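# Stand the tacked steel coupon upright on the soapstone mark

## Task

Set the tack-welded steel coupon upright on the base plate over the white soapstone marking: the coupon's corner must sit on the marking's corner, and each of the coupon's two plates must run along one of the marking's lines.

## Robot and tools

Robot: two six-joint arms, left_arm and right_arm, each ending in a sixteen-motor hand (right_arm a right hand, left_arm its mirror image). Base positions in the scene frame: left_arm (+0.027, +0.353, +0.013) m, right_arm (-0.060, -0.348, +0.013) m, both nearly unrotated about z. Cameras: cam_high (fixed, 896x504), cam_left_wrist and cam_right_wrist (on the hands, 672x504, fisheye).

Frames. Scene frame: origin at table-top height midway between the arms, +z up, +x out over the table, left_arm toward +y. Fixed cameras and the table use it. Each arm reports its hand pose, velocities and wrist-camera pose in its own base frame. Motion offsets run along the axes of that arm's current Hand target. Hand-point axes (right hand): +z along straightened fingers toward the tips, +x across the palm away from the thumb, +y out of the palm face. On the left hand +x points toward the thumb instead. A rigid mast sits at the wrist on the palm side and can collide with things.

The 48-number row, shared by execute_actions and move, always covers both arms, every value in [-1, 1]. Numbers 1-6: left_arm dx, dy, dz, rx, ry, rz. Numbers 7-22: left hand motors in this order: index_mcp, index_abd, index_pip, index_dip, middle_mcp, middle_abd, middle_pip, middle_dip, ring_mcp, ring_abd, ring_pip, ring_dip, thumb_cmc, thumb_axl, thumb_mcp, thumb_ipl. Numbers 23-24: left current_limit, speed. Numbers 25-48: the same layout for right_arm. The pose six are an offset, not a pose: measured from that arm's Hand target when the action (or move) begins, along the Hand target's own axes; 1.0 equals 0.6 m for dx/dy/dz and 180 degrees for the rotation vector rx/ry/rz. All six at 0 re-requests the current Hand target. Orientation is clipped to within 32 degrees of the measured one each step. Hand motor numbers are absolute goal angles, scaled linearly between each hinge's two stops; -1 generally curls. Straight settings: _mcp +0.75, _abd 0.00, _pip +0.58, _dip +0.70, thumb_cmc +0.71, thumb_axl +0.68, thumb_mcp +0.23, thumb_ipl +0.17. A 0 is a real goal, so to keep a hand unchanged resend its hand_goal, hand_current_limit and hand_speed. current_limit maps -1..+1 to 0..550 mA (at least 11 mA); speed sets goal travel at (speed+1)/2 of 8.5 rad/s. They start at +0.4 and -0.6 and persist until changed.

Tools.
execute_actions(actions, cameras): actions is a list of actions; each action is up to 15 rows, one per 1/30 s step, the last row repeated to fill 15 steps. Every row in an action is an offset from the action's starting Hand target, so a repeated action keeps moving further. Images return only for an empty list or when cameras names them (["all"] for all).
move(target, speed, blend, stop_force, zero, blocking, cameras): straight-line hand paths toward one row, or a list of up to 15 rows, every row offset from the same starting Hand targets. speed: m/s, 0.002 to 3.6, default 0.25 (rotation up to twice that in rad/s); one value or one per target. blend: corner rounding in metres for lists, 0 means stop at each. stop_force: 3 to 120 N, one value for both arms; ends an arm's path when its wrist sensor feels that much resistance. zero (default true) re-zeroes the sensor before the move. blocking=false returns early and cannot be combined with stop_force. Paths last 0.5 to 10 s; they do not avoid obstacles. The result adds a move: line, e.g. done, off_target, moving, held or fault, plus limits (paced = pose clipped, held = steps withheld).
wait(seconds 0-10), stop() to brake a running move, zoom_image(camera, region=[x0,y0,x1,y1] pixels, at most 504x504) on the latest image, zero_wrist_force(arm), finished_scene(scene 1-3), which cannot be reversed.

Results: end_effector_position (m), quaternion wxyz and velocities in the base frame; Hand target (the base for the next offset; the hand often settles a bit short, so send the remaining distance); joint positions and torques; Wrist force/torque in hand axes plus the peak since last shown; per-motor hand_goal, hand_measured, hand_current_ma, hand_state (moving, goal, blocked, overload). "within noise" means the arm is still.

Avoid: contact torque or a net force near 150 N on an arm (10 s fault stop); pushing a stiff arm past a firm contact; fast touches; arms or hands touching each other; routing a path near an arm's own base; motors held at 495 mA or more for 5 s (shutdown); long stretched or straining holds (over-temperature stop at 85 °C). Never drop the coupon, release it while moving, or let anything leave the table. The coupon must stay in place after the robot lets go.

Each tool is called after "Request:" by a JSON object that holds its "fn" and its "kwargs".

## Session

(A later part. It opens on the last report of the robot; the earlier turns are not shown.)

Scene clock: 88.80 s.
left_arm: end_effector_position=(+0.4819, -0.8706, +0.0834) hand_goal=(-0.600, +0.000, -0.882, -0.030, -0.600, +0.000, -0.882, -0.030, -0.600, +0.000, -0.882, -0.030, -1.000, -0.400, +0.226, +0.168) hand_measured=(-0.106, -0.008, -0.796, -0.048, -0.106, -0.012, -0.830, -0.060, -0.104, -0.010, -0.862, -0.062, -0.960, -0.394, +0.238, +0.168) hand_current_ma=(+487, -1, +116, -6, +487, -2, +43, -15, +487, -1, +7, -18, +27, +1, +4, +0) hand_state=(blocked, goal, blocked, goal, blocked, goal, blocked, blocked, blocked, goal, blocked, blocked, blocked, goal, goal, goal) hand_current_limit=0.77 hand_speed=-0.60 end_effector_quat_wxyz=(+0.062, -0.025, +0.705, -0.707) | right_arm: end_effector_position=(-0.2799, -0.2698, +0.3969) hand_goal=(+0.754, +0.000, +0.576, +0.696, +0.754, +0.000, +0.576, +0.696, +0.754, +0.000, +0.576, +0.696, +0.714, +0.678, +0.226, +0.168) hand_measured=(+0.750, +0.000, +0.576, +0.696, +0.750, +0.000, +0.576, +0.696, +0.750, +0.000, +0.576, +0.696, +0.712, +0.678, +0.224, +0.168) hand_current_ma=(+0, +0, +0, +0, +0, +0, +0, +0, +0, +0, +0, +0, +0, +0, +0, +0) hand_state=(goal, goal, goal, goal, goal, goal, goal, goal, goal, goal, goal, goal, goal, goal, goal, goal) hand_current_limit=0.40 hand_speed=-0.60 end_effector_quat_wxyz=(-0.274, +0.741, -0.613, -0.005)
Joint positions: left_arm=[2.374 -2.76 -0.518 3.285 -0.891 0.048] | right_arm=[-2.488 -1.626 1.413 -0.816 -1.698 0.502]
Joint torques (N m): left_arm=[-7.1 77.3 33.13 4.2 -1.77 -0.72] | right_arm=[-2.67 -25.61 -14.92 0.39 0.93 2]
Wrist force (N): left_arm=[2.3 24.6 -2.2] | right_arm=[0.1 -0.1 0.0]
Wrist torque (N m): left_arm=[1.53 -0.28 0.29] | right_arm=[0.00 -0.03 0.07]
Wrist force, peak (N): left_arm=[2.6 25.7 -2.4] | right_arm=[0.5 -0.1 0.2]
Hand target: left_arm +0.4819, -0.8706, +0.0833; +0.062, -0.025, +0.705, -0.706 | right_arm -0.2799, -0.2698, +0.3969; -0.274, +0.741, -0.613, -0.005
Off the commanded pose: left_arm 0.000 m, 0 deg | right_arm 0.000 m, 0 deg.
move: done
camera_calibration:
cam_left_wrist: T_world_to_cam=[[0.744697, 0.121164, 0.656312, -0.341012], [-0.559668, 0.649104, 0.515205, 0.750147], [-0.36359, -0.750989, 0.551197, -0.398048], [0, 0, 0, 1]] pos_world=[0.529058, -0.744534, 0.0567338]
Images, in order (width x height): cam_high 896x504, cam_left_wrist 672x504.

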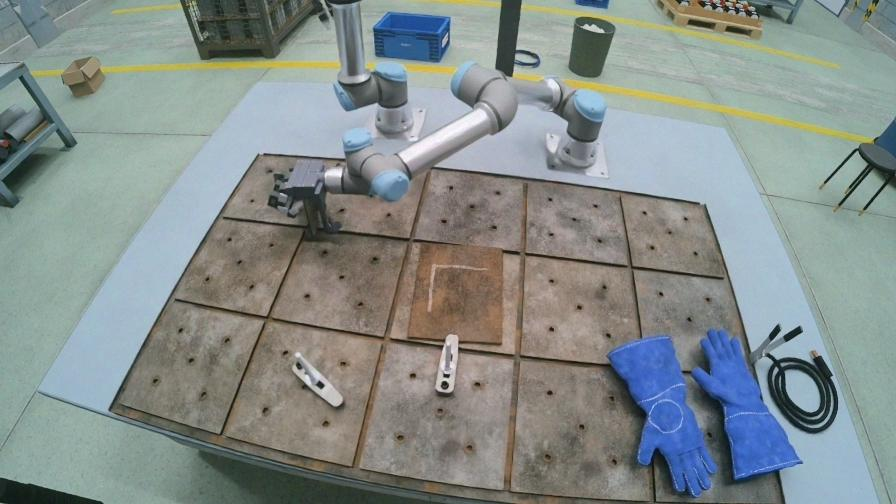

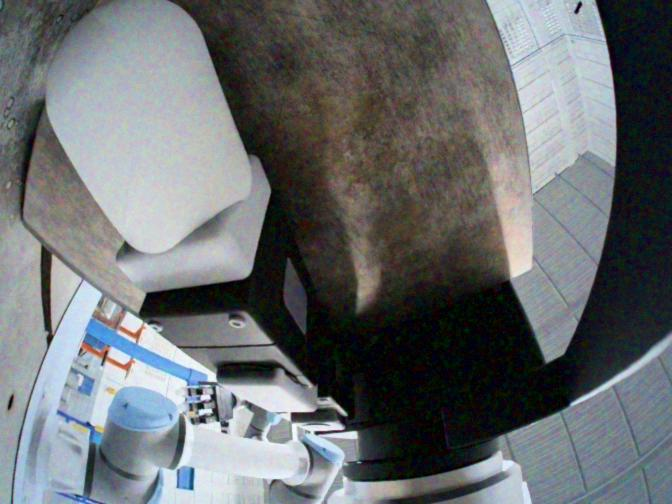

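Request:
{"fn": "move", "kwargs": {"target": [0,0.0255,0,0,0,0,-0.6,0,-0.883,-0.03,-0.6,0,-0.883,-0.03,-0.6,0,-0.883,-0.03,-1,-0.4,0.226,0.168,0.77,-0.6,0,0,0,0,0,0,0.754,0,0.576,0.696,0.754,0,0.576,0.696,0.754,0,0.576,0.696,0.714,0.678,0.226,0.168,0.4,-0.6], "speed": 0.012, "stop_force": 40, "cameras": ["cam_high","cam_left_wrist"]}}

Request:
{"fn": "zoom_image", "kwargs": {"camera": "cam_high", "region": [260, 150, 380, 250]}}

Scene clock: 91.97 s.
left_arm: end_effector_position=(+0.4824, -0.8706, +0.0738) hand_goal=(-0.600, +0.000, -0.882, -0.030, -0.600, +0.000, -0.882, -0.030, -0.600, +0.000, -0.882, -0.030, -1.000, -0.400, +0.226, +0.168) hand_measured=(-0.108, +0.026, -0.862, -0.064, -0.108, +0.034, -0.874, -0.060, -0.114, +0.028, -0.876, -0.062, -1.000, -0.406, +0.204, +0.168) hand_current_ma=(+487, +9, +7, -19, +487, +15, +1, -16, +487, +10, +1, -18, +0, -1, -14, +0) hand_state=(blocked, blocked, blocked, blocked, blocked, blocked, goal, blocked, blocked, blocked, goal, blocked, goal, goal, blocked, goal) hand_current_limit=0.77 hand_speed=-0.60 end_effector_quat_wxyz=(+0.062, -0.025, +0.705, -0.706) | right_arm: end_effector_position=(-0.2799, -0.2698, +0.3969) hand_goal=(+0.754, +0.000, +0.576, +0.696, +0.754, +0.000, +0.576, +0.696, +0.754, +0.000, +0.576, +0.696, +0.714, +0.678, +0.226, +0.168) hand_measured=(+0.750, +0.000, +0.576, +0.696, +0.750, +0.000, +0.576, +0.696, +0.750, +0.000, +0.576, +0.696, +0.712, +0.678, +0.224, +0.168) hand_current_ma=(+0, +0, +0, +0, +0, +0, +0, +0, +0, +0, +0, +0, +0, +0, +0, +0) hand_state=(goal, goal, goal, goal, goal, goal, goal, goal, goal, goal, goal, goal, goal, goal, goal, goal) hand_current_limit=0.40 hand_speed=-0.60 end_effector_quat_wxyz=(-0.274, +0.741, -0.613, -0.005)
Joint positions: left_arm=[2.375 -2.768 -0.527 3.302 -0.89 0.048] | right_arm=[-2.488 -1.626 1.413 -0.816 -1.698 0.502]
Joint torques (N m): left_arm=[-21.76 69.63 28.87 2.25 2.58 -0.24] | right_arm=[-2.68 -24.96 -14.88 0.34 0.79 2.01]
Wrist force (N): left_arm=[-11.5 -2.4 -11.3] | right_arm=[0.3 -0.1 0.0]
Wrist torque (N m): left_arm=[-0.61 0.60 0.19] | right_arm=[0.02 -0.05 0.10]
Wrist force, peak (N): left_arm=[-19.2 -16.0 -16.8] | right_arm=[0.5 0.1 0.0]
Hand target: left_arm +0.4824, -0.8706, +0.0738; +0.062, -0.025, +0.705, -0.707 (not the last commanded pose) | right_arm -0.2799, -0.2698, +0.3969; -0.274, +0.741, -0.613, -0.005
Off the commanded pose: left_arm 0.006 m, 0 deg | right_arm 0.000 m, 0 deg.
move: contact (left_arm)
camera_calibration:
cam_left_wrist: T_world_to_cam=[[0.744686, 0.121162, 0.656325, -0.335101], [-0.559701, 0.649054, 0.515233, 0.755394], [-0.363564, -0.751032, 0.551155, -0.392452], [0, 0, 0, 1]] pos_world=[0.529658, -0.744434, 0.0470336]
Images, in order (width x height): cam_high 896x504, cam_left_wrist 672x504.

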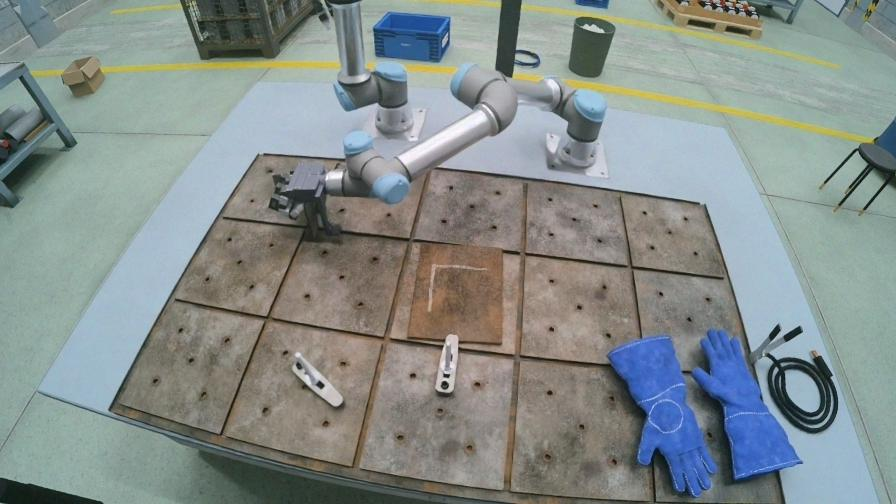

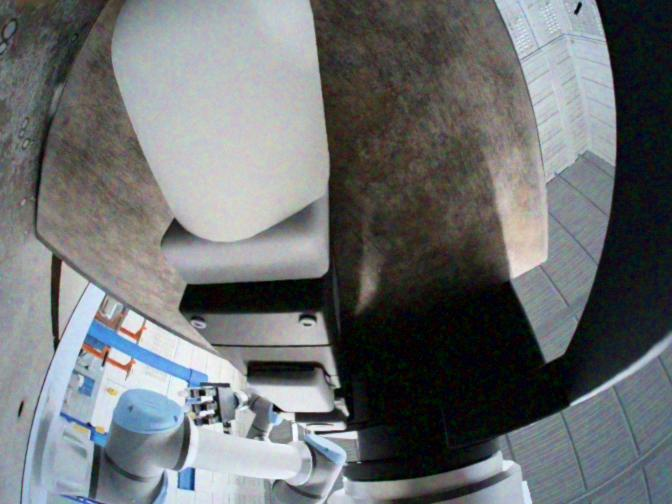

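Scaled by 4.200 from the camera's 896x504 image, which has a finer 1280x720 frame.

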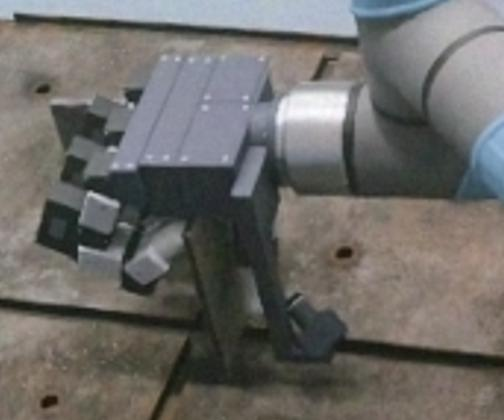

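Request:
{"fn": "move", "kwargs": {"target": [0,0,0,0,0,0,0.2,0,-0.883,-0.03,0.2,0,-0.883,-0.03,0.2,0,-0.883,-0.03,-1,-0.4,0.226,0.168,0.4,-0.85,0,0,0,0,0,0,0.754,0,0.576,0.696,0.754,0,0.576,0.696,0.754,0,0.576,0.696,0.714,0.678,0.226,0.168,0.4,-0.6], "speed": 0.02, "cameras": ["cam_left_wrist"]}}

Scene clock: 93.57 s.
left_arm: end_effector_position=(+0.4824, -0.8706, +0.0738) hand_goal=(+0.200, +0.000, -0.882, -0.030, +0.200, +0.000, -0.882, -0.030, +0.200, +0.000, -0.882, -0.030, -1.000, -0.400, +0.226, +0.168) hand_measured=(+0.184, +0.002, -0.880, -0.032, +0.186, +0.004, -0.882, -0.032, +0.188, +0.004, -0.882, -0.032, -0.998, -0.402, +0.226, +0.168) hand_current_ma=(-5, +0, +0, +0, -4, +0, +0, +0, -3, +0, +0, +0, +0, +0, +0, +0) hand_state=(goal, goal, goal, goal, goal, goal, goal, goal, goal, goal, goal, goal, goal, goal, goal, goal) hand_current_limit=0.40 hand_speed=-0.85 end_effector_quat_wxyz=(+0.062, -0.025, +0.705, -0.707) | right_arm: end_effector_position=(-0.2799, -0.2698, +0.3969) hand_goal=(+0.754, +0.000, +0.576, +0.696, +0.754, +0.000, +0.576, +0.696, +0.754, +0.000, +0.576, +0.696, +0.714, +0.678, +0.226, +0.168) hand_measured=(+0.750, +0.000, +0.576, +0.696, +0.750, +0.000, +0.576, +0.696, +0.750, +0.000, +0.576, +0.696, +0.712, +0.678, +0.224, +0.168) hand_current_ma=(+0, +0, +0, +0, +0, +0, +0, +0, +0, +0, +0, +0, +0, +0, +0, +0) hand_state=(goal, goal, goal, goal, goal, goal, goal, goal, goal, goal, goal, goal, goal, goal, goal, goal) hand_current_limit=0.40 hand_speed=-0.60 end_effector_quat_wxyz=(-0.274, +0.741, -0.613, -0.005)
Joint positions: left_arm=[2.375 -2.768 -0.527 3.302 -0.89 0.048] | right_arm=[-2.488 -1.626 1.413 -0.816 -1.698 0.502]
Joint torques (N m): left_arm=[4.19 65.84 29.31 1.61 -0.2 -0.03] | right_arm=[-2.93 -24.87 -15.11 0.18 0.91 2.09]
Wrist force (N): left_arm=[-2.3 3.5 -2.8] | right_arm=[0.2 -0.1 -0.1]
Wrist torque (N m): left_arm=[0.33 -0.22 -0.08] | right_arm=[0.03 -0.03 0.08]
Wrist force, peak (N): left_arm=[-11.0 -4.5 -17.9] | right_arm=[0.4 0.1 0.2]
Hand target: left_arm +0.4824, -0.8706, +0.0738; +0.062, -0.025, +0.705, -0.707 | right_arm -0.2799, -0.2698, +0.3969; -0.274, +0.741, -0.613, -0.005
Off the commanded pose: left_arm 0.000 m, 0 deg | right_arm 0.000 m, 0 deg.
move: done
camera_calibration:
cam_left_wrist: T_world_to_cam=[[0.744669, 0.121108, 0.656354, -0.335047], [-0.559648, 0.649146, 0.515174, 0.755447], [-0.363677, -0.750961, 0.551177, -0.392452], [0, 0, 0, 1]] pos_world=[0.529558, -0.744534, 0.0470337]
Images, in order (width x height): cam_left_wrist 672x504.

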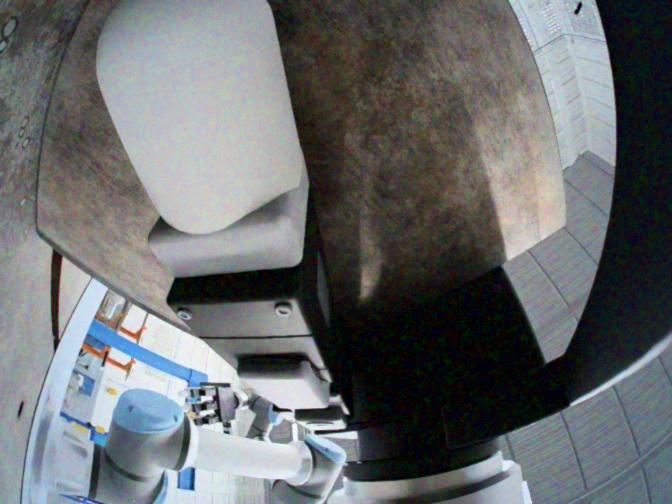

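Request:
{"fn": "move", "kwargs": {"target": [-0.012,-0.233,0.0,0,0,0,0.2,0,-0.883,-0.03,0.2,0,-0.883,-0.03,0.2,0,-0.883,-0.03,-1,-0.4,0.226,0.168,0.4,-0.4,0,0,0,0,0,0,0.754,0,0.576,0.696,0.754,0,0.576,0.696,0.754,0,0.576,0.696,0.714,0.678,0.226,0.168,0.4,-0.6], "speed": 0.08, "stop_force": 6}}

Scene clock: 97.30 s.
left_arm: end_effector_position=(+0.4821, -0.8698, +0.2137) hand_goal=(+0.200, +0.000, -0.882, -0.030, +0.200, +0.000, -0.882, -0.030, +0.200, +0.000, -0.882, -0.030, -1.000, -0.400, +0.226, +0.168) hand_measured=(+0.190, +0.002, -0.880, -0.032, +0.188, +0.004, -0.882, -0.032, +0.188, +0.004, -0.882, -0.032, -0.998, -0.402, +0.226, +0.168) hand_current_ma=(-2, +0, +0, +0, -3, +0, +0, +0, -3, +0, +0, +0, +0, +0, +0, +0) hand_state=(goal, goal, goal, goal, goal, goal, goal, goal, goal, goal, goal, goal, goal, goal, goal, goal) hand_current_limit=0.40 hand_speed=-0.40 end_effector_quat_wxyz=(+0.062, -0.025, +0.704, -0.707) | right_arm: end_effector_position=(-0.2799, -0.2698, +0.3969) hand_goal=(+0.754, +0.000, +0.576, +0.696, +0.754, +0.000, +0.576, +0.696, +0.754, +0.000, +0.576, +0.696, +0.714, +0.678, +0.226, +0.168) hand_measured=(+0.750, +0.000, +0.576, +0.696, +0.750, +0.000, +0.576, +0.696, +0.750, +0.000, +0.576, +0.696, +0.712, +0.678, +0.224, +0.168) hand_current_ma=(+0, +0, +0, +0, +0, +0, +0, +0, +0, +0, +0, +0, +0, +0, +0, +0) hand_state=(goal, goal, goal, goal, goal, goal, goal, goal, goal, goal, goal, goal, goal, goal, goal, goal) hand_current_limit=0.40 hand_speed=-0.60 end_effector_quat_wxyz=(-0.274, +0.741, -0.613, -0.005)
Joint positions: left_arm=[2.375 -2.831 -0.038 2.877 -0.89 0.048] | right_arm=[-2.488 -1.626 1.413 -0.816 -1.698 0.502]
Joint torques (N m): left_arm=[7.82 54.87 25.22 -0.22 2.29 1.62] | right_arm=[-2.61 -24.96 -14.55 0.28 0.76 2.01]
Wrist force (N): left_arm=[0.9 3.6 -2.4] | right_arm=[0.0 0.0 -0.1]
Wrist torque (N m): left_arm=[0.32 -0.18 0.08] | right_arm=[0.04 -0.01 0.07]
Wrist force, peak (N): left_arm=[-1.2 7.0 -2.2] | right_arm=[0.4 -0.3 -0.1]
Hand target: left_arm +0.4821, -0.8698, +0.2137; +0.062, -0.025, +0.705, -0.707 | right_arm -0.2799, -0.2698, +0.3969; -0.274, +0.741, -0.613, -0.005
Off the commanded pose: left_arm 0.000 m, 0 deg | right_arm 0.000 m, 0 deg.
move: done

Request:
{"fn": "move", "kwargs": {"target": [-0.2178,-0.2357,-0.3263,0,0,0.4833,0.2,0,-0.883,-0.03,0.2,0,-0.883,-0.03,0.2,0,-0.883,-0.03,-1,-0.4,0.226,0.168,0.4,-0.4,0,0,0,0,0,0,0.754,0,0.576,0.696,0.754,0,0.576,0.696,0.754,0,0.576,0.696,0.714,0.678,0.226,0.168,0.4,-0.6], "speed": 0.35, "cameras": ["cam_left_wrist","cam_high"]}}

Scene clock: 100.27 s.
left_arm: end_effector_position=(+0.5800, -0.6594, +0.3607) hand_goal=(+0.200, +0.000, -0.882, -0.030, +0.200, +0.000, -0.882, -0.030, +0.200, +0.000, -0.882, -0.030, -1.000, -0.400, +0.226, +0.168) hand_measured=(+0.198, +0.002, -0.880, -0.032, +0.196, +0.004, -0.882, -0.032, +0.198, +0.004, -0.882, -0.032, -0.994, -0.402, +0.228, +0.168) hand_current_ma=(+0, +0, +0, +0, +0, +0, +0, +0, +0, +0, +0, +0, +1, +0, +0, +0) hand_state=(goal, goal, goal, goal, goal, goal, goal, goal, goal, goal, goal, goal, goal, goal, goal, goal) hand_current_limit=0.40 hand_speed=-0.40 end_effector_quat_wxyz=(+0.532, +0.467, +0.528, -0.470) | right_arm: end_effector_position=(-0.2799, -0.2698, +0.3969) hand_goal=(+0.754, +0.000, +0.576, +0.696, +0.754, +0.000, +0.576, +0.696, +0.754, +0.000, +0.576, +0.696, +0.714, +0.678, +0.226, +0.168) hand_measured=(+0.750, +0.000, +0.576, +0.696, +0.750, +0.000, +0.576, +0.696, +0.750, +0.000, +0.576, +0.696, +0.712, +0.678, +0.224, +0.168) hand_current_ma=(+0, +0, +0, +0, +0, +0, +0, +0, +0, +0, +0, +0, +0, +0, +0, +0) hand_state=(goal, goal, goal, goal, goal, goal, goal, goal, goal, goal, goal, goal, goal, goal, goal, goal) hand_current_limit=0.40 hand_speed=-0.60 end_effector_quat_wxyz=(-0.274, +0.741, -0.613, -0.005)
Joint positions: left_arm=[2.593 -2.164 -1.063 3.236 -0.672 1.563] | right_arm=[-2.488 -1.626 1.413 -0.816 -1.698 0.502]
Joint torques (N m): left_arm=[-5.62 34.3 27.71 -0.57 -1.79 1.39] | right_arm=[-2.64 -24.95 -15.39 0.05 0.92 2]
Wrist force (N): left_arm=[2.8 0.5 -2.0] | right_arm=[0.0 0.2 0.3]
Wrist torque (N m): left_arm=[0.04 -0.25 0.04] | right_arm=[0.02 -0.02 0.07]
Wrist force, peak (N): left_arm=[1.1 4.6 -2.1] | right_arm=[0.3 -0.3 0.3]
Hand target: left_arm +0.5800, -0.6595, +0.3607; +0.532, +0.467, +0.528, -0.470 | right_arm -0.2799, -0.2698, +0.3969; -0.274, +0.741, -0.613, -0.005
Off the commanded pose: left_arm 0.000 m, 0 deg | right_arm 0.000 m, 0 deg.
move: done
camera_calibration:
cam_left_wrist: T_world_to_cam=[[-0.614842, -0.0468673, 0.787257, 0.00878527], [-0.626887, 0.63473, -0.451807, 0.9034], [-0.478521, -0.771311, -0.419639, 0.0469519], [0, 0, 0, 1]] pos_world=[0.594199, -0.536789, 0.420949]
Images, in order (width x height): cam_high 896x504, cam_left_wrist 672x504.

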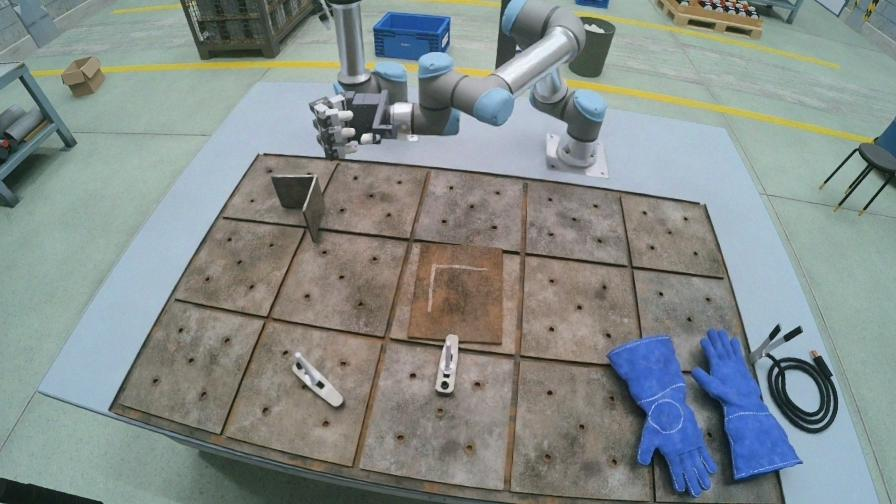

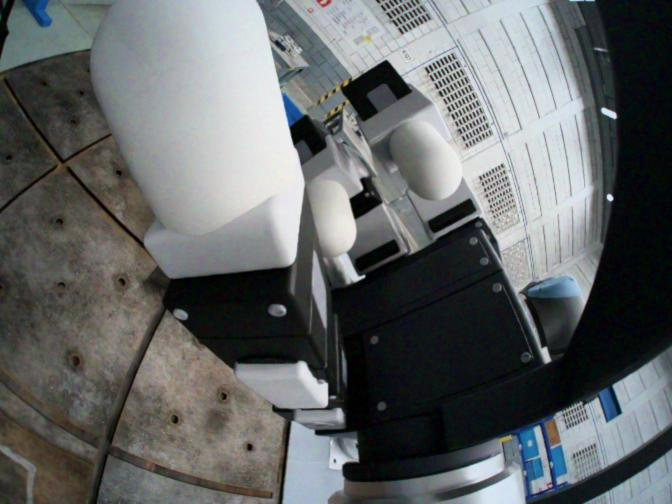

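Request:
{"fn": "move", "kwargs": {"target": [0,0,0,0,0,0,0.2,0,-0.883,-0.03,0.2,0,-0.883,-0.03,0.2,0,-0.883,-0.03,0.714,0.678,0.226,0.168,0.4,0.2,0,0,0,0,0,0,0.754,0,0.576,0.696,0.754,0,0.576,0.696,0.754,0,0.576,0.696,0.714,0.678,0.226,0.168,0.4,-0.6], "cameras": ["cam_left_wrist","cam_high"]}}

Request:
{"fn": "zoom_image", "kwargs": {"camera": "cam_high", "region": [240, 150, 360, 250]}}

Scene clock: 101.27 s.
left_arm: end_effector_position=(+0.5800, -0.6595, +0.3607) hand_goal=(+0.200, +0.000, -0.882, -0.030, +0.200, +0.000, -0.882, -0.030, +0.200, +0.000, -0.882, -0.030, +0.714, +0.678, +0.226, +0.168) hand_measured=(+0.198, +0.002, -0.880, -0.032, +0.198, +0.004, -0.882, -0.032, +0.198, +0.004, -0.882, -0.032, +0.712, +0.676, +0.228, +0.168) hand_current_ma=(+0, +0, +0, +0, +0, +0, +0, +0, +0, +0, +0, +0, +0, +0, +0, +0) hand_state=(goal, goal, goal, goal, goal, goal, goal, goal, goal, goal, goal, goal, goal, goal, goal, goal) hand_current_limit=0.40 hand_speed=0.20 end_effector_quat_wxyz=(+0.532, +0.467, +0.528, -0.470) | right_arm: end_effector_position=(-0.2799, -0.2698, +0.3969) hand_goal=(+0.754, +0.000, +0.576, +0.696, +0.754, +0.000, +0.576, +0.696, +0.754, +0.000, +0.576, +0.696, +0.714, +0.678, +0.226, +0.168) hand_measured=(+0.750, +0.000, +0.576, +0.696, +0.750, +0.000, +0.576, +0.696, +0.750, +0.000, +0.576, +0.696, +0.712, +0.678, +0.224, +0.168) hand_current_ma=(+0, +0, +0, +0, +0, +0, +0, +0, +0, +0, +0, +0, +0, +0, +0, +0) hand_state=(goal, goal, goal, goal, goal, goal, goal, goal, goal, goal, goal, goal, goal, goal, goal, goal) hand_current_limit=0.40 hand_speed=-0.60 end_effector_quat_wxyz=(-0.274, +0.741, -0.613, -0.005)
Joint positions: left_arm=[2.593 -2.164 -1.063 3.236 -0.672 1.563] | right_arm=[-2.488 -1.626 1.413 -0.816 -1.698 0.502]
Joint torques (N m): left_arm=[-7.61 34.66 27.81 -0.58 -1.91 1.48] | right_arm=[-2.05 -24.74 -14.92 0.42 0.75 2.08]
Wrist force (N): left_arm=[2.9 0.7 -1.8] | right_arm=[0.1 0.0 0.0]
Wrist torque (N m): left_arm=[0.05 -0.27 0.09] | right_arm=[0.03 -0.02 0.08]
Wrist force, peak (N): left_arm=[3.2 0.7 -2.0] | right_arm=[0.5 0.0 0.1]
Hand target: left_arm +0.5800, -0.6595, +0.3607; +0.532, +0.467, +0.528, -0.470 | right_arm -0.2799, -0.2698, +0.3969; -0.274, +0.741, -0.613, -0.005
Off the commanded pose: left_arm 0.000 m, 0 deg | right_arm 0.000 m, 0 deg.
move: done
camera_calibration:
cam_left_wrist: T_world_to_cam=[[-0.614973, -0.0468394, 0.787156, 0.00899419], [-0.626747, 0.63482, -0.451877, 0.903412], [-0.478536, -0.771239, -0.419753, 0.046929], [0, 0, 0, 1]] pos_world=[0.594199, -0.536889, 0.42085]
Images, in order (width x height): cam_high 896x504, cam_left_wrist 672x504.

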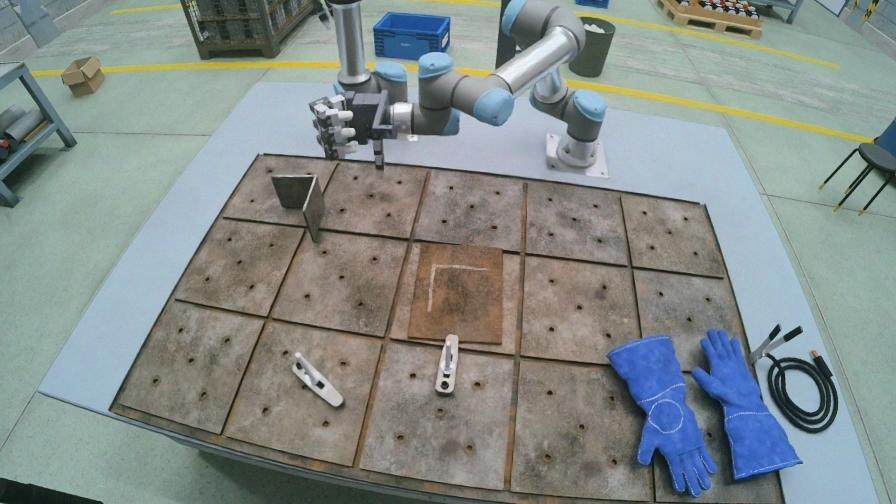

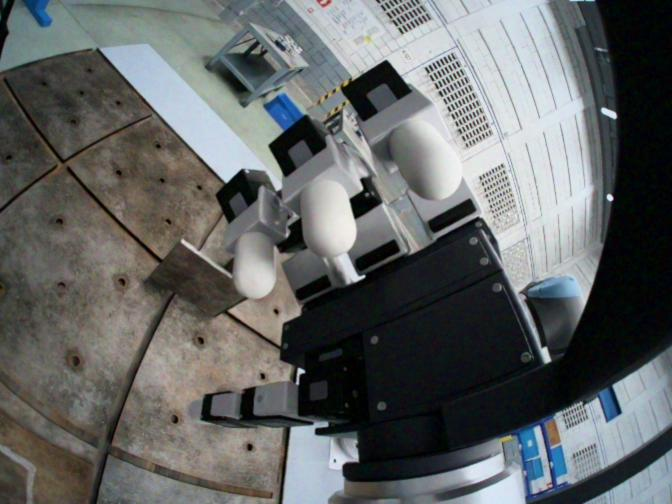

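Scaled by 4.200 from the camera's 896x504 image, which has a finer 1280x720 frame.

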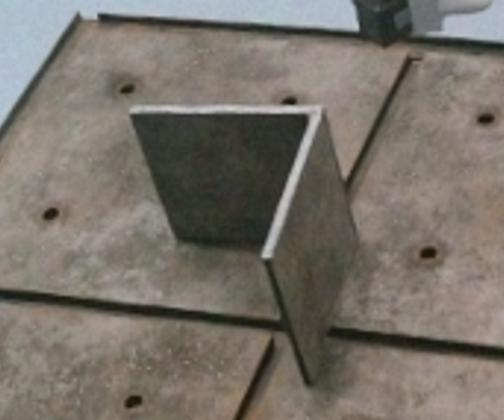

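Request:
{"fn": "move", "kwargs": {"target": [0,0,0,0,0,0,0.754,0,0.576,0.696,0.754,0,0.576,0.696,0.754,0,0.576,0.696,0.714,0.678,0.226,0.168,0.4,0.2,0,0,0,0,0,0,0.754,0,0.576,0.696,0.754,0,0.576,0.696,0.754,0,0.576,0.696,0.714,0.678,0.226,0.168,0.4,-0.6], "cameras": ["cam_left_wrist"]}}

Request:
{"fn": "zoom_image", "kwargs": {"camera": "cam_left_wrist", "region": [120, 200, 290, 340]}}

Scene clock: 102.13 s.
left_arm: end_effector_position=(+0.5800, -0.6595, +0.3607) hand_goal=(+0.754, +0.000, +0.576, +0.696, +0.754, +0.000, +0.576, +0.696, +0.754, +0.000, +0.576, +0.696, +0.714, +0.678, +0.226, +0.168) hand_measured=(+0.752, +0.002, +0.574, +0.694, +0.752, +0.004, +0.574, +0.694, +0.752, +0.004, +0.572, +0.694, +0.712, +0.676, +0.228, +0.168) hand_current_ma=(+0, +0, +0, +0, +0, +0, +0, +0, +0, +0, +0, +0, +0, +0, +0, +0) hand_state=(goal, goal, goal, goal, goal, goal, goal, goal, goal, goal, goal, goal, goal, goal, goal, goal) hand_current_limit=0.40 hand_speed=0.20 end_effector_quat_wxyz=(+0.532, +0.467, +0.528, -0.470) | right_arm: end_effector_position=(-0.2799, -0.2698, +0.3969) hand_goal=(+0.754, +0.000, +0.576, +0.696, +0.754, +0.000, +0.576, +0.696, +0.754, +0.000, +0.576, +0.696, +0.714, +0.678, +0.226, +0.168) hand_measured=(+0.750, +0.000, +0.576, +0.696, +0.750, +0.000, +0.576, +0.696, +0.750, +0.000, +0.576, +0.696, +0.712, +0.678, +0.224, +0.168) hand_current_ma=(+0, +0, +0, +0, +0, +0, +0, +0, +0, +0, +0, +0, +0, +0, +0, +0) hand_state=(goal, goal, goal, goal, goal, goal, goal, goal, goal, goal, goal, goal, goal, goal, goal, goal) hand_current_limit=0.40 hand_speed=-0.60 end_effector_quat_wxyz=(-0.274, +0.741, -0.613, -0.005)
Joint positions: left_arm=[2.593 -2.164 -1.063 3.236 -0.672 1.563] | right_arm=[-2.488 -1.626 1.413 -0.816 -1.698 0.502]
Joint torques (N m): left_arm=[-5.49 35.71 27 -0.61 -0.26 1.02] | right_arm=[-1.54 -24.52 -15.23 0.24 0.82 2]
Wrist force (N): left_arm=[2.8 0.6 -1.6] | right_arm=[0.1 -0.1 -0.1]
Wrist torque (N m): left_arm=[0.03 -0.16 0.20] | right_arm=[0.02 -0.03 0.08]
Wrist force, peak (N): left_arm=[2.9 1.5 -3.0] | right_arm=[0.4 -0.1 0.2]
Hand target: left_arm +0.5800, -0.6595, +0.3607; +0.532, +0.467, +0.528, -0.470 | right_arm -0.2799, -0.2698, +0.3969; -0.274, +0.741, -0.613, -0.005
Off the commanded pose: left_arm 0.000 m, 0 deg | right_arm 0.000 m, 0 deg.
move: done
camera_calibration:
cam_left_wrist: T_world_to_cam=[[-0.614973, -0.0468394, 0.787156, 0.00899419], [-0.626747, 0.63482, -0.451877, 0.903412], [-0.478536, -0.771239, -0.419753, 0.046929], [0, 0, 0, 1]] pos_world=[0.594199, -0.536889, 0.42085]
Images, in order (width x height): cam_left_wrist 672x504.

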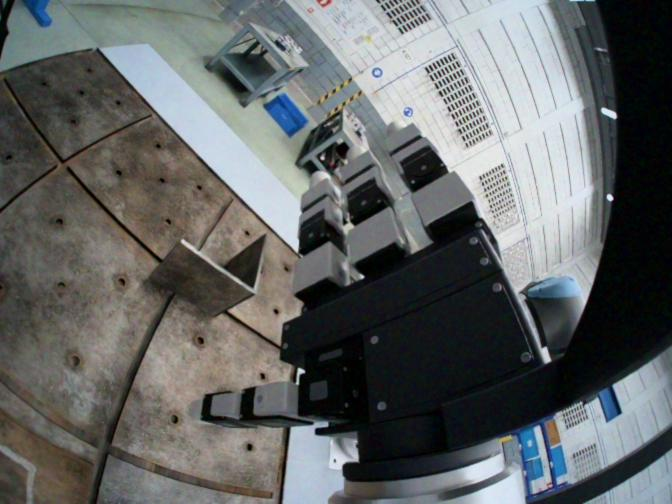

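Scaled by 2.965 from the camera's 672x504 image, which has a finer 960x720 frame.

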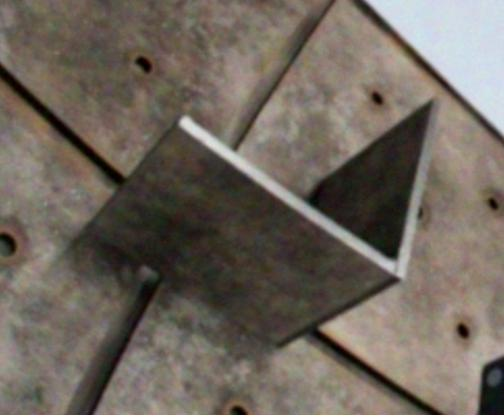

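Request:
{"fn": "move", "kwargs": {"target": [0.0678,-0.1608,0.216,0,0,0,0.754,0,0.576,0.696,0.754,0,0.576,0.696,0.754,0,0.576,0.696,0.714,0.678,0.226,0.168,0.4,0.2,0,0,0,0,0,0,0.754,0,0.576,0.696,0.754,0,0.576,0.696,0.754,0,0.576,0.696,0.714,0.678,0.226,0.168,0.4,-0.6], "cameras": ["cam_left_wrist"]}}

Request:
{"fn": "zoom_image", "kwargs": {"camera": "cam_left_wrist", "region": [60, 180, 300, 420]}}

Scene clock: 104.63 s.
left_arm: end_effector_position=(+0.5003, -0.8001, +0.3207) hand_goal=(+0.754, +0.000, +0.576, +0.696, +0.754, +0.000, +0.576, +0.696, +0.754, +0.000, +0.576, +0.696, +0.714, +0.678, +0.226, +0.168) hand_measured=(+0.752, +0.002, +0.574, +0.694, +0.752, +0.004, +0.574, +0.694, +0.752, +0.004, +0.574, +0.694, +0.712, +0.676, +0.228, +0.168) hand_current_ma=(+0, +0, +0, +0, +0, +0, +0, +0, +0, +0, +0, +0, +0, +0, +0, +0) hand_state=(goal, goal, goal, goal, goal, goal, goal, goal, goal, goal, goal, goal, goal, goal, goal, goal) hand_current_limit=0.40 hand_speed=0.20 end_effector_quat_wxyz=(+0.532, +0.467, +0.528, -0.470) | right_arm: end_effector_position=(-0.2799, -0.2698, +0.3969) hand_goal=(+0.754, +0.000, +0.576, +0.696, +0.754, +0.000, +0.576, +0.696, +0.754, +0.000, +0.576, +0.696, +0.714, +0.678, +0.226, +0.168) hand_measured=(+0.750, +0.000, +0.576, +0.696, +0.750, +0.000, +0.576, +0.696, +0.750, +0.000, +0.576, +0.696, +0.712, +0.678, +0.224, +0.168) hand_current_ma=(+0, +0, +0, +0, +0, +0, +0, +0, +0, +0, +0, +0, +0, +0, +0, +0) hand_state=(goal, goal, goal, goal, goal, goal, goal, goal, goal, goal, goal, goal, goal, goal, goal, goal) hand_current_limit=0.40 hand_speed=-0.60 end_effector_quat_wxyz=(-0.274, +0.741, -0.613, -0.005)
Joint positions: left_arm=[2.35 -2.338 -0.872 3.217 -0.916 1.566] | right_arm=[-2.488 -1.626 1.413 -0.816 -1.698 0.502]
Joint torques (N m): left_arm=[-7.55 52.54 26.21 3.95 -0.62 0.45] | right_arm=[-1.46 -25.69 -14.84 0.23 0.9 1.96]
Wrist force (N): left_arm=[3.3 0.7 -1.9] | right_arm=[0.3 0.0 0.1]
Wrist torque (N m): left_arm=[0.07 -0.22 0.22] | right_arm=[0.02 -0.04 0.09]
Wrist force, peak (N): left_arm=[2.2 2.6 -4.0] | right_arm=[0.5 0.1 0.2]
Hand target: left_arm +0.5003, -0.8002, +0.3207; +0.532, +0.467, +0.528, -0.470 | right_arm -0.2799, -0.2698, +0.3969; -0.274, +0.741, -0.613, -0.005
Off the commanded pose: left_arm 0.000 m, 0 deg | right_arm 0.000 m, 0 deg.
move: done
camera_calibration:
cam_left_wrist: T_world_to_cam=[[-0.614934, -0.0469059, 0.787182, -0.015215], [-0.626712, 0.634949, -0.451743, 0.924831], [-0.478631, -0.771129, -0.419848, -0.116265], [0, 0, 0, 1]] pos_world=[0.514599, -0.677589, 0.380949]
Images, in order (width x height): cam_left_wrist 672x504.

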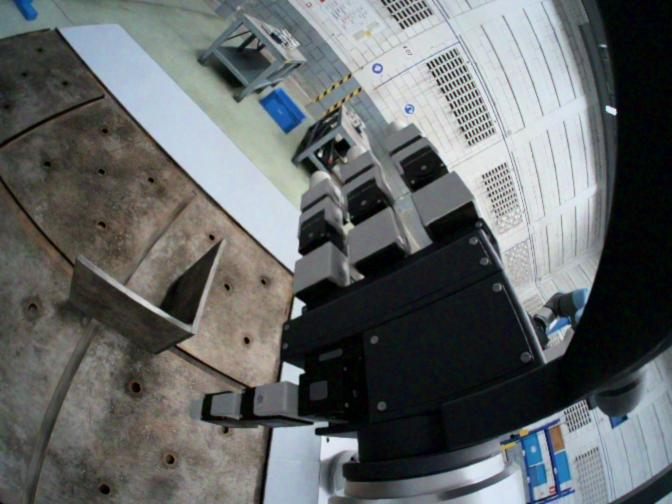

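Scaled by 2.100 from the camera's 672x504 image, which has a finer 960x720 frame.

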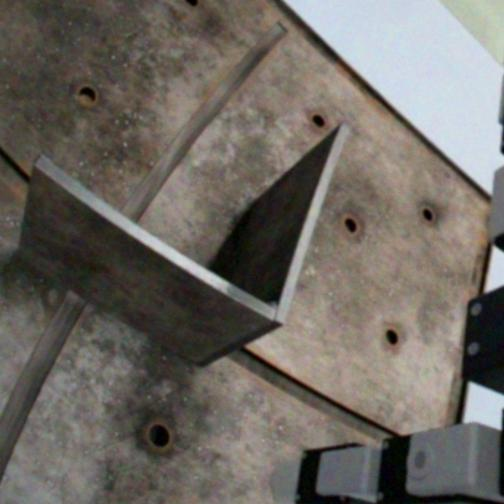

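Request:
{"fn": "move", "kwargs": {"target": [0.0512,-0.0667,-0.0083,0.0066,0.0066,-0.5,0.2,0,-0.883,-0.03,0.2,0,-0.883,-0.03,0.2,0,-0.883,-0.03,-1,-0.4,0.226,0.168,0.4,0.2,0,0,0,0,0,0,0.754,0,0.576,0.696,0.754,0,0.576,0.696,0.754,0,0.576,0.696,0.714,0.678,0.226,0.168,0.4,-0.6], "speed": 0.4, "cameras": ["cam_high"]}}

Scene clock: 108.83 s.
left_arm: end_effector_position=(+0.4601, -0.8004, +0.2899) hand_goal=(+0.200, +0.000, -0.882, -0.030, +0.200, +0.000, -0.882, -0.030, +0.200, +0.000, -0.882, -0.030, -1.000, -0.400, +0.226, +0.168) hand_measured=(+0.198, +0.002, -0.878, -0.026, +0.198, +0.004, -0.878, -0.028, +0.198, +0.004, -0.878, -0.028, -0.990, -0.398, +0.228, +0.168) hand_current_ma=(+0, +0, +0, +0, +0, +0, +0, +0, +0, +0, +0, +0, +2, +0, +0, +0) hand_state=(goal, goal, goal, goal, goal, goal, goal, goal, goal, goal, goal, goal, goal, goal, goal, goal) hand_current_limit=0.40 hand_speed=0.20 end_effector_quat_wxyz=(+0.035, -0.034, +0.704, -0.708) end_effector_velocity=(-0.001, +0.000, +0.000) end_effector_angular_velocity=(+0.000, +0.005, +0.000) | right_arm: end_effector_position=(-0.2799, -0.2698, +0.3969) hand_goal=(+0.754, +0.000, +0.576, +0.696, +0.754, +0.000, +0.576, +0.696, +0.754, +0.000, +0.576, +0.696, +0.714, +0.678, +0.226, +0.168) hand_measured=(+0.750, +0.000, +0.576, +0.696, +0.750, +0.000, +0.576, +0.696, +0.750, +0.000, +0.576, +0.696, +0.712, +0.678, +0.224, +0.168) hand_current_ma=(+0, +0, +0, +0, +0, +0, +0, +0, +0, +0, +0, +0, +0, +0, +0, +0) hand_state=(goal, goal, goal, goal, goal, goal, goal, goal, goal, goal, goal, goal, goal, goal, goal, goal) hand_current_limit=0.40 hand_speed=-0.60 end_effector_quat_wxyz=(-0.274, +0.741, -0.613, -0.005)
Joint positions: left_arm=[2.434 -2.456 -0.58 3.044 -0.805 -0.005] | right_arm=[-2.488 -1.626 1.413 -0.816 -1.698 0.502]
Joint velocities: left_arm=[0 0.001 0 -0.001 0 -0.005] | right_arm=[within noise]
Joint torques (N m): left_arm=[-8.55 67.94 18.74 -0.59 -2.02 -1.04] | right_arm=[-1.97 -24.43 -14.41 0.21 0.87 1.94]
Wrist force (N): left_arm=[0.7 3.7 -2.2] | right_arm=[0.0 0.0 -0.1]
Wrist torque (N m): left_arm=[0.28 -0.18 0.07] | right_arm=[0.04 0.00 0.07]
Wrist force, peak (N): left_arm=[3.8 3.1 -2.6] | right_arm=[0.4 0.1 0.4]
Hand target: left_arm +0.4600, -0.8004, +0.2900; +0.035, -0.034, +0.704, -0.708 | right_arm -0.2799, -0.2698, +0.3969; -0.274, +0.741, -0.613, -0.005
Off the commanded pose: left_arm 0.000 m, 0 deg | right_arm 0.000 m, 0 deg.
move: done
Images, in order (width x height): cam_high 896x504.

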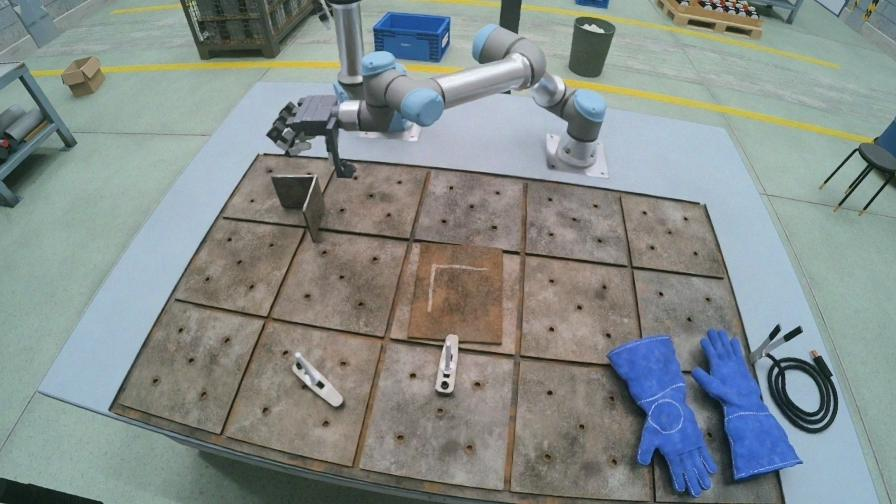

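Request:
{"fn": "move", "kwargs": {"target": [-0.0287,0.1672,0.1195,0,0,0,0.2,0,-0.883,-0.03,0.2,0,-0.883,-0.03,0.2,0,-0.883,-0.03,-1,-0.4,0.226,0.168,0.4,0.2,0,0,0,0,0,0,0.754,0,0.576,0.696,0.754,0,0.576,0.696,0.754,0,0.576,0.696,0.714,0.678,0.226,0.168,0.4,-0.6], "speed": 0.2, "cameras": ["cam_left_wrist","cam_high"]}}

Request:
{"fn": "zoom_image", "kwargs": {"camera": "cam_high", "region": [240, 110, 380, 250]}}

Scene clock: 110.67 s.
left_arm: end_effector_position=(+0.4840, -0.8704, +0.1899) hand_goal=(+0.200, +0.000, -0.882, -0.030, +0.200, +0.000, -0.882, -0.030, +0.200, +0.000, -0.882, -0.030, -1.000, -0.400, +0.226, +0.168) hand_measured=(+0.198, +0.002, -0.878, -0.026, +0.198, +0.004, -0.878, -0.028, +0.198, +0.004, -0.878, -0.028, -0.990, -0.398, +0.228, +0.168) hand_current_ma=(+0, +0, +0, +0, +0, +0, +0, +0, +0, +0, +0, +0, +2, +0, +0, +0) hand_state=(goal, goal, goal, goal, goal, goal, goal, goal, goal, goal, goal, goal, goal, goal, goal, goal) hand_current_limit=0.40 hand_speed=0.20 end_effector_quat_wxyz=(+0.035, -0.034, +0.703, -0.709) | right_arm: end_effector_position=(-0.2799, -0.2698, +0.3969) hand_goal=(+0.754, +0.000, +0.576, +0.696, +0.754, +0.000, +0.576, +0.696, +0.754, +0.000, +0.576, +0.696, +0.714, +0.678, +0.226, +0.168) hand_measured=(+0.750, +0.000, +0.576, +0.696, +0.750, +0.000, +0.576, +0.696, +0.750, +0.000, +0.576, +0.696, +0.712, +0.678, +0.224, +0.168) hand_current_ma=(+0, +0, +0, +0, +0, +0, +0, +0, +0, +0, +0, +0, +0, +0, +0, +0) hand_state=(goal, goal, goal, goal, goal, goal, goal, goal, goal, goal, goal, goal, goal, goal, goal, goal) hand_current_limit=0.40 hand_speed=-0.60 end_effector_quat_wxyz=(-0.274, +0.741, -0.613, -0.005)
Joint positions: left_arm=[2.386 -2.857 -0.051 2.918 -0.854 -0.006] | right_arm=[-2.488 -1.626 1.413 -0.816 -1.698 0.502]
Joint torques (N m): left_arm=[7.18 74.72 23.6 3.09 1.99 0.76] | right_arm=[-1.88 -24.67 -15.09 0.23 0.92 1.98]
Wrist force (N): left_arm=[1.0 3.8 -2.5] | right_arm=[0.2 -0.3 0.1]
Wrist torque (N m): left_arm=[0.31 -0.20 0.10] | right_arm=[-0.01 -0.05 0.08]
Wrist force, peak (N): left_arm=[1.0 5.9 -1.6] | right_arm=[0.4 0.0 0.4]
Hand target: left_arm +0.4842, -0.8707, +0.1901; +0.035, -0.034, +0.704, -0.708 | right_arm -0.2799, -0.2698, +0.3969; -0.274, +0.741, -0.613, -0.005
Off the commanded pose: left_arm 0.000 m, 0 deg | right_arm 0.000 m, 0 deg.
move: done
camera_calibration:
cam_left_wrist: T_world_to_cam=[[0.780505, 0.106337, 0.616039, -0.435041], [-0.515502, 0.66694, 0.538004, 0.686109], [-0.353651, -0.737484, 0.575367, -0.45341], [0, 0, 0, 1]] pos_world=[0.532894, -0.745715, 0.159749]
Images, in order (width x height): cam_high 896x504, cam_left_wrist 672x504.

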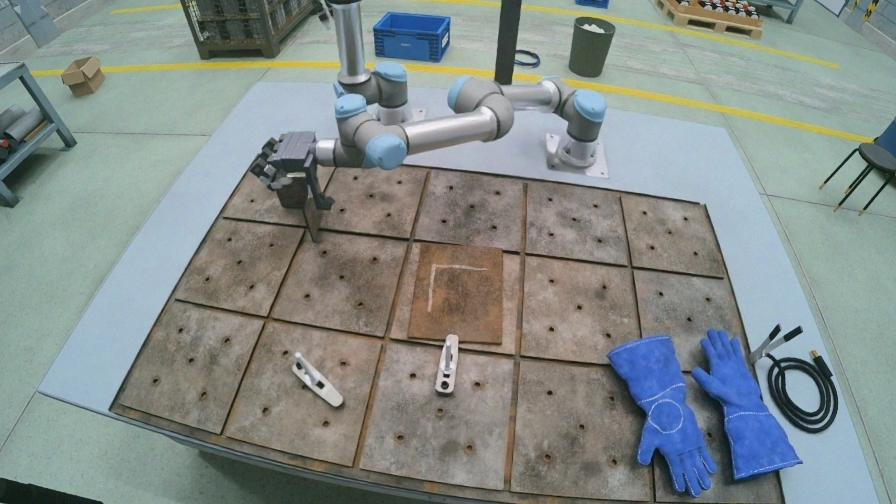

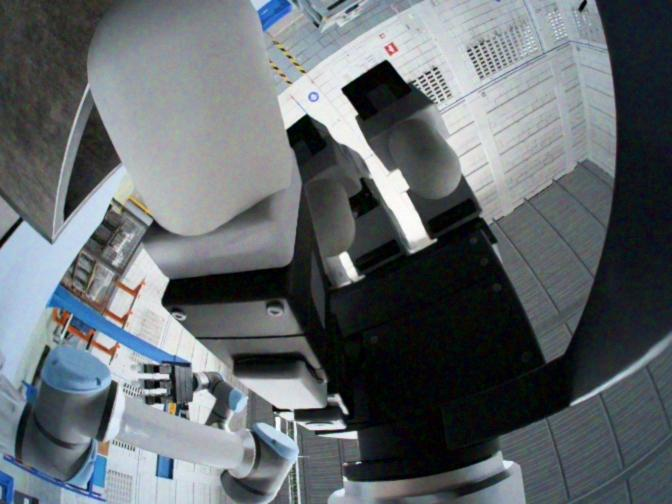

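Scaled by 3.600 from the camera's 896x504 image, which has a finer 1280x720 frame.

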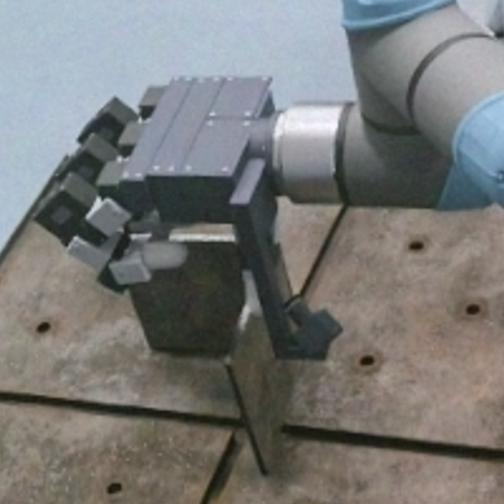

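Request:
{"fn": "move", "kwargs": {"target": [0,0.2068,0,0,0,0,0.2,0,-0.883,-0.03,0.2,0,-0.883,-0.03,0.2,0,-0.883,-0.03,-1,-0.4,0.226,0.168,0.4,0.2,0,0,0,0,0,0,0.754,0,0.576,0.696,0.754,0,0.576,0.696,0.754,0,0.576,0.696,0.714,0.678,0.226,0.168,0.4,-0.6], "speed": 0.04, "stop_force": 4, "cameras": ["cam_left_wrist","cam_high"]}}

Scene clock: 114.97 s.
left_arm: end_effector_position=(+0.4842, -0.8713, +0.0806) hand_goal=(+0.200, +0.000, -0.882, -0.030, +0.200, +0.000, -0.882, -0.030, +0.200, +0.000, -0.882, -0.030, -1.000, -0.400, +0.226, +0.168) hand_measured=(+0.198, +0.002, -0.878, -0.026, +0.196, +0.004, -0.878, -0.028, +0.198, +0.002, -0.878, -0.028, -0.996, -0.408, +0.226, +0.168) hand_current_ma=(+0, +0, +0, +0, +0, +0, +0, +0, +0, +0, +0, +0, +0, -2, +0, +0) hand_state=(goal, goal, goal, goal, goal, goal, goal, goal, goal, goal, goal, goal, goal, goal, goal, goal) hand_current_limit=0.40 hand_speed=0.20 end_effector_quat_wxyz=(+0.035, -0.034, +0.704, -0.708) | right_arm: end_effector_position=(-0.2799, -0.2698, +0.3969) hand_goal=(+0.754, +0.000, +0.576, +0.696, +0.754, +0.000, +0.576, +0.696, +0.754, +0.000, +0.576, +0.696, +0.714, +0.678, +0.226, +0.168) hand_measured=(+0.750, +0.000, +0.576, +0.696, +0.750, +0.000, +0.576, +0.696, +0.750, +0.000, +0.576, +0.696, +0.712, +0.678, +0.224, +0.168) hand_current_ma=(+0, +0, +0, +0, +0, +0, +0, +0, +0, +0, +0, +0, +0, +0, +0, +0) hand_state=(goal, goal, goal, goal, goal, goal, goal, goal, goal, goal, goal, goal, goal, goal, goal, goal) hand_current_limit=0.40 hand_speed=-0.60 end_effector_quat_wxyz=(-0.274, +0.741, -0.613, -0.005)
Joint positions: left_arm=[2.385 -2.801 -0.443 3.253 -0.853 -0.005] | right_arm=[-2.488 -1.626 1.413 -0.816 -1.698 0.502]
Joint torques (N m): left_arm=[3.49 77.42 25.32 4.38 2.28 -0.13] | right_arm=[-1.64 -23.9 -16.87 0.31 0.83 1.95]
Wrist force (N): left_arm=[0.2 5.9 -8.9] | right_arm=[0.0 -0.2 0.1]
Wrist torque (N m): left_arm=[0.50 -0.31 0.06] | right_arm=[0.00 -0.02 0.07]
Wrist force, peak (N): left_arm=[1.4 0.6 -17.8] | right_arm=[0.4 0.2 0.1]
Hand target: left_arm +0.4842, -0.8713, +0.0806; +0.035, -0.034, +0.704, -0.708 (not the last commanded pose) | right_arm -0.2799, -0.2698, +0.3969; -0.274, +0.741, -0.613, -0.005
Off the commanded pose: left_arm 0.015 m, 0 deg | right_arm 0.000 m, 0 deg.
move: contact (left_arm)
camera_calibration:
cam_left_wrist: T_world_to_cam=[[0.780793, 0.104543, 0.615981, -0.369531], [-0.514703, 0.666511, 0.539299, 0.744797], [-0.354178, -0.738128, 0.574216, -0.391293], [0, 0, 0, 1]] pos_world=[0.533289, -0.746608, 0.0506434]
Images, in order (width x height): cam_high 896x504, cam_left_wrist 672x504.

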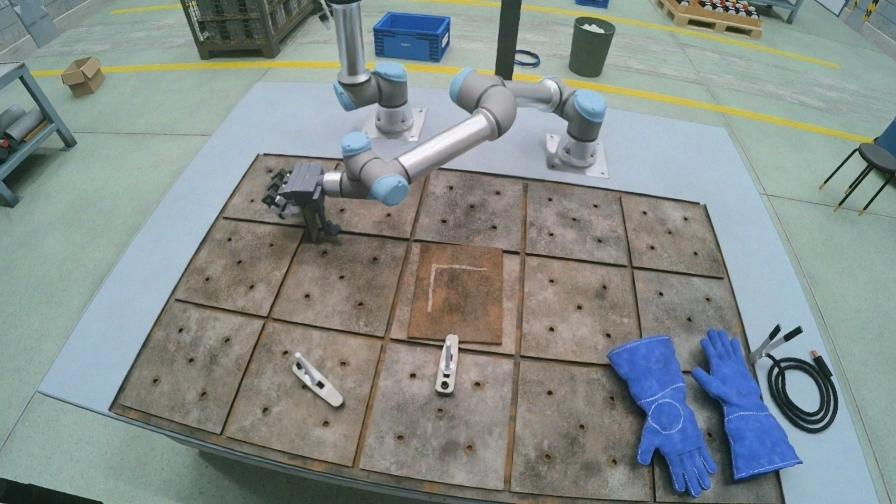

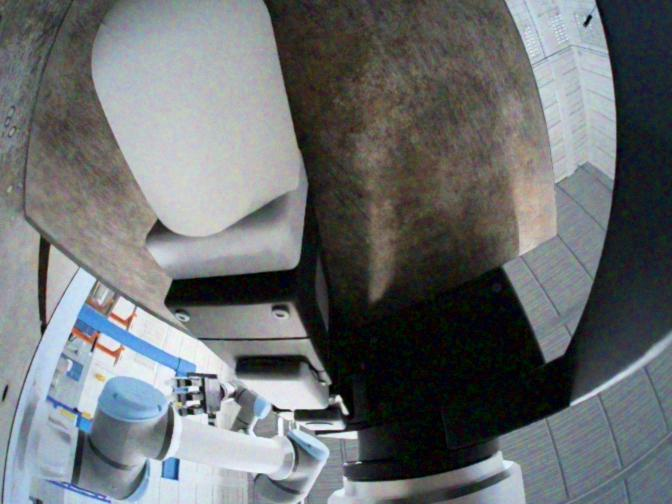

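Request:
{"fn": "move", "kwargs": {"target": [0,-0.002,-0.0083,0,0,0,0.2,0,-0.883,-0.03,0.2,0,-0.883,-0.03,0.2,0,-0.883,-0.03,-1,-0.4,0.226,0.168,0.4,0.2,0,0,0,0,0,0,0.754,0,0.576,0.696,0.754,0,0.576,0.696,0.754,0,0.576,0.696,0.714,0.678,0.226,0.168,0.4,-0.6], "speed": 0.03}}

Request:
{"fn": "move", "kwargs": {"target": [0,0.0417,0,0,0,0,0.2,0,-0.883,-0.03,0.2,0,-0.883,-0.03,0.2,0,-0.883,-0.03,-1,-0.4,0.226,0.168,0.4,0.2,0,0,0,0,0,0,0.754,0,0.576,0.696,0.754,0,0.576,0.696,0.754,0,0.576,0.696,0.714,0.678,0.226,0.168,0.4,-0.6], "speed": 0.015, "stop_force": 4}}

Scene clock: 116.03 s.
left_arm: end_effector_position=(+0.4838, -0.8663, +0.0820) hand_goal=(+0.200, +0.000, -0.882, -0.030, +0.200, +0.000, -0.882, -0.030, +0.200, +0.000, -0.882, -0.030, -1.000, -0.400, +0.226, +0.168) hand_measured=(+0.198, +0.002, -0.878, -0.026, +0.196, +0.004, -0.878, -0.028, +0.198, +0.002, -0.878, -0.028, -0.996, -0.402, +0.226, +0.168) hand_current_ma=(+0, +0, +0, +0, +0, +0, +0, +0, +0, +0, +0, +0, +0, +0, +0, +0) hand_state=(goal, goal, goal, goal, goal, goal, goal, goal, goal, goal, goal, goal, goal, goal, goal, goal) hand_current_limit=0.40 hand_speed=0.20 end_effector_quat_wxyz=(+0.035, -0.034, +0.704, -0.709) | right_arm: end_effector_position=(-0.2799, -0.2698, +0.3969) hand_goal=(+0.754, +0.000, +0.576, +0.696, +0.754, +0.000, +0.576, +0.696, +0.754, +0.000, +0.576, +0.696, +0.714, +0.678, +0.226, +0.168) hand_measured=(+0.750, +0.000, +0.576, +0.696, +0.750, +0.000, +0.576, +0.696, +0.750, +0.000, +0.576, +0.696, +0.712, +0.678, +0.224, +0.168) hand_current_ma=(+0, +0, +0, +0, +0, +0, +0, +0, +0, +0, +0, +0, +0, +0, +0, +0) hand_state=(goal, goal, goal, goal, goal, goal, goal, goal, goal, goal, goal, goal, goal, goal, goal, goal) hand_current_limit=0.40 hand_speed=-0.60 end_effector_quat_wxyz=(-0.274, +0.741, -0.613, -0.005)
Joint positions: left_arm=[2.39 -2.778 -0.487 3.274 -0.849 -0.005] | right_arm=[-2.488 -1.626 1.413 -0.816 -1.698 0.502]
Joint torques (N m): left_arm=[-0.92 51.03 30.78 -0.12 0.49 0.2] | right_arm=[-1.78 -25.05 -15.27 0.27 0.54 2.21]
Wrist force (N): left_arm=[1.2 3.9 -2.2] | right_arm=[0.1 -0.2 0.0]
Wrist torque (N m): left_arm=[0.32 -0.24 0.14] | right_arm=[0.01 -0.03 0.07]
Wrist force, peak (N): left_arm=[0.6 6.1 -8.9] | right_arm=[0.1 -0.5 0.0]
Hand target: left_arm +0.4837, -0.8663, +0.0818; +0.035, -0.034, +0.704, -0.708 | right_arm -0.2799, -0.2698, +0.3969; -0.274, +0.741, -0.613, -0.005
Off the commanded pose: left_arm 0.000 m, 0 deg | right_arm 0.000 m, 0 deg.
move: done

Scene clock: 118.13 s.
left_arm: end_effector_position=(+0.4837, -0.8664, +0.0689) hand_goal=(+0.200, +0.000, -0.882, -0.030, +0.200, +0.000, -0.882, -0.030, +0.200, +0.000, -0.882, -0.030, -1.000, -0.400, +0.226, +0.168) hand_measured=(+0.198, +0.002, -0.878, -0.026, +0.196, +0.004, -0.878, -0.028, +0.198, +0.002, -0.878, -0.028, -0.996, -0.402, +0.226, +0.168) hand_current_ma=(+0, +0, +0, +0, +0, +0, +0, +0, +0, +0, +0, +0, +0, +0, +0, +0) hand_state=(goal, goal, goal, goal, goal, goal, goal, goal, goal, goal, goal, goal, goal, goal, goal, goal) hand_current_limit=0.40 hand_speed=0.20 end_effector_quat_wxyz=(+0.035, -0.034, +0.704, -0.708) | right_arm: end_effector_position=(-0.2799, -0.2698, +0.3969) hand_goal=(+0.754, +0.000, +0.576, +0.696, +0.754, +0.000, +0.576, +0.696, +0.754, +0.000, +0.576, +0.696, +0.714, +0.678, +0.226, +0.168) hand_measured=(+0.750, +0.000, +0.576, +0.696, +0.750, +0.000, +0.576, +0.696, +0.750, +0.000, +0.576, +0.696, +0.712, +0.678, +0.224, +0.168) hand_current_ma=(+0, +0, +0, +0, +0, +0, +0, +0, +0, +0, +0, +0, +0, +0, +0, +0) hand_state=(goal, goal, goal, goal, goal, goal, goal, goal, goal, goal, goal, goal, goal, goal, goal, goal) hand_current_limit=0.40 hand_speed=-0.60 end_effector_quat_wxyz=(-0.274, +0.741, -0.613, -0.005)
Joint positions: left_arm=[2.39 -2.787 -0.502 3.298 -0.849 -0.005] | right_arm=[-2.488 -1.626 1.413 -0.816 -1.698 0.502]
Joint torques (N m): left_arm=[-6.13 73.83 29.97 -0.53 -1.61 -0.94] | right_arm=[-1.19 -24.27 -14.81 0.19 0.89 2.14]
Wrist force (N): left_arm=[1.3 2.5 -2.0] | right_arm=[0.0 -0.2 0.2]
Wrist torque (N m): left_arm=[0.15 -0.26 0.28] | right_arm=[-0.01 -0.01 0.06]
Wrist force, peak (N): left_arm=[2.1 -10.7 -3.7] | right_arm=[0.1 0.0 0.5]
Hand target: left_arm +0.4838, -0.8664, +0.0689; +0.035, -0.034, +0.704, -0.708 (not the last commanded pose) | right_arm -0.2799, -0.2698, +0.3969; -0.274, +0.741, -0.613, -0.005
Off the commanded pose: left_arm 0.012 m, 0 deg | right_arm 0.000 m, 0 deg.
move: contact (left_arm)


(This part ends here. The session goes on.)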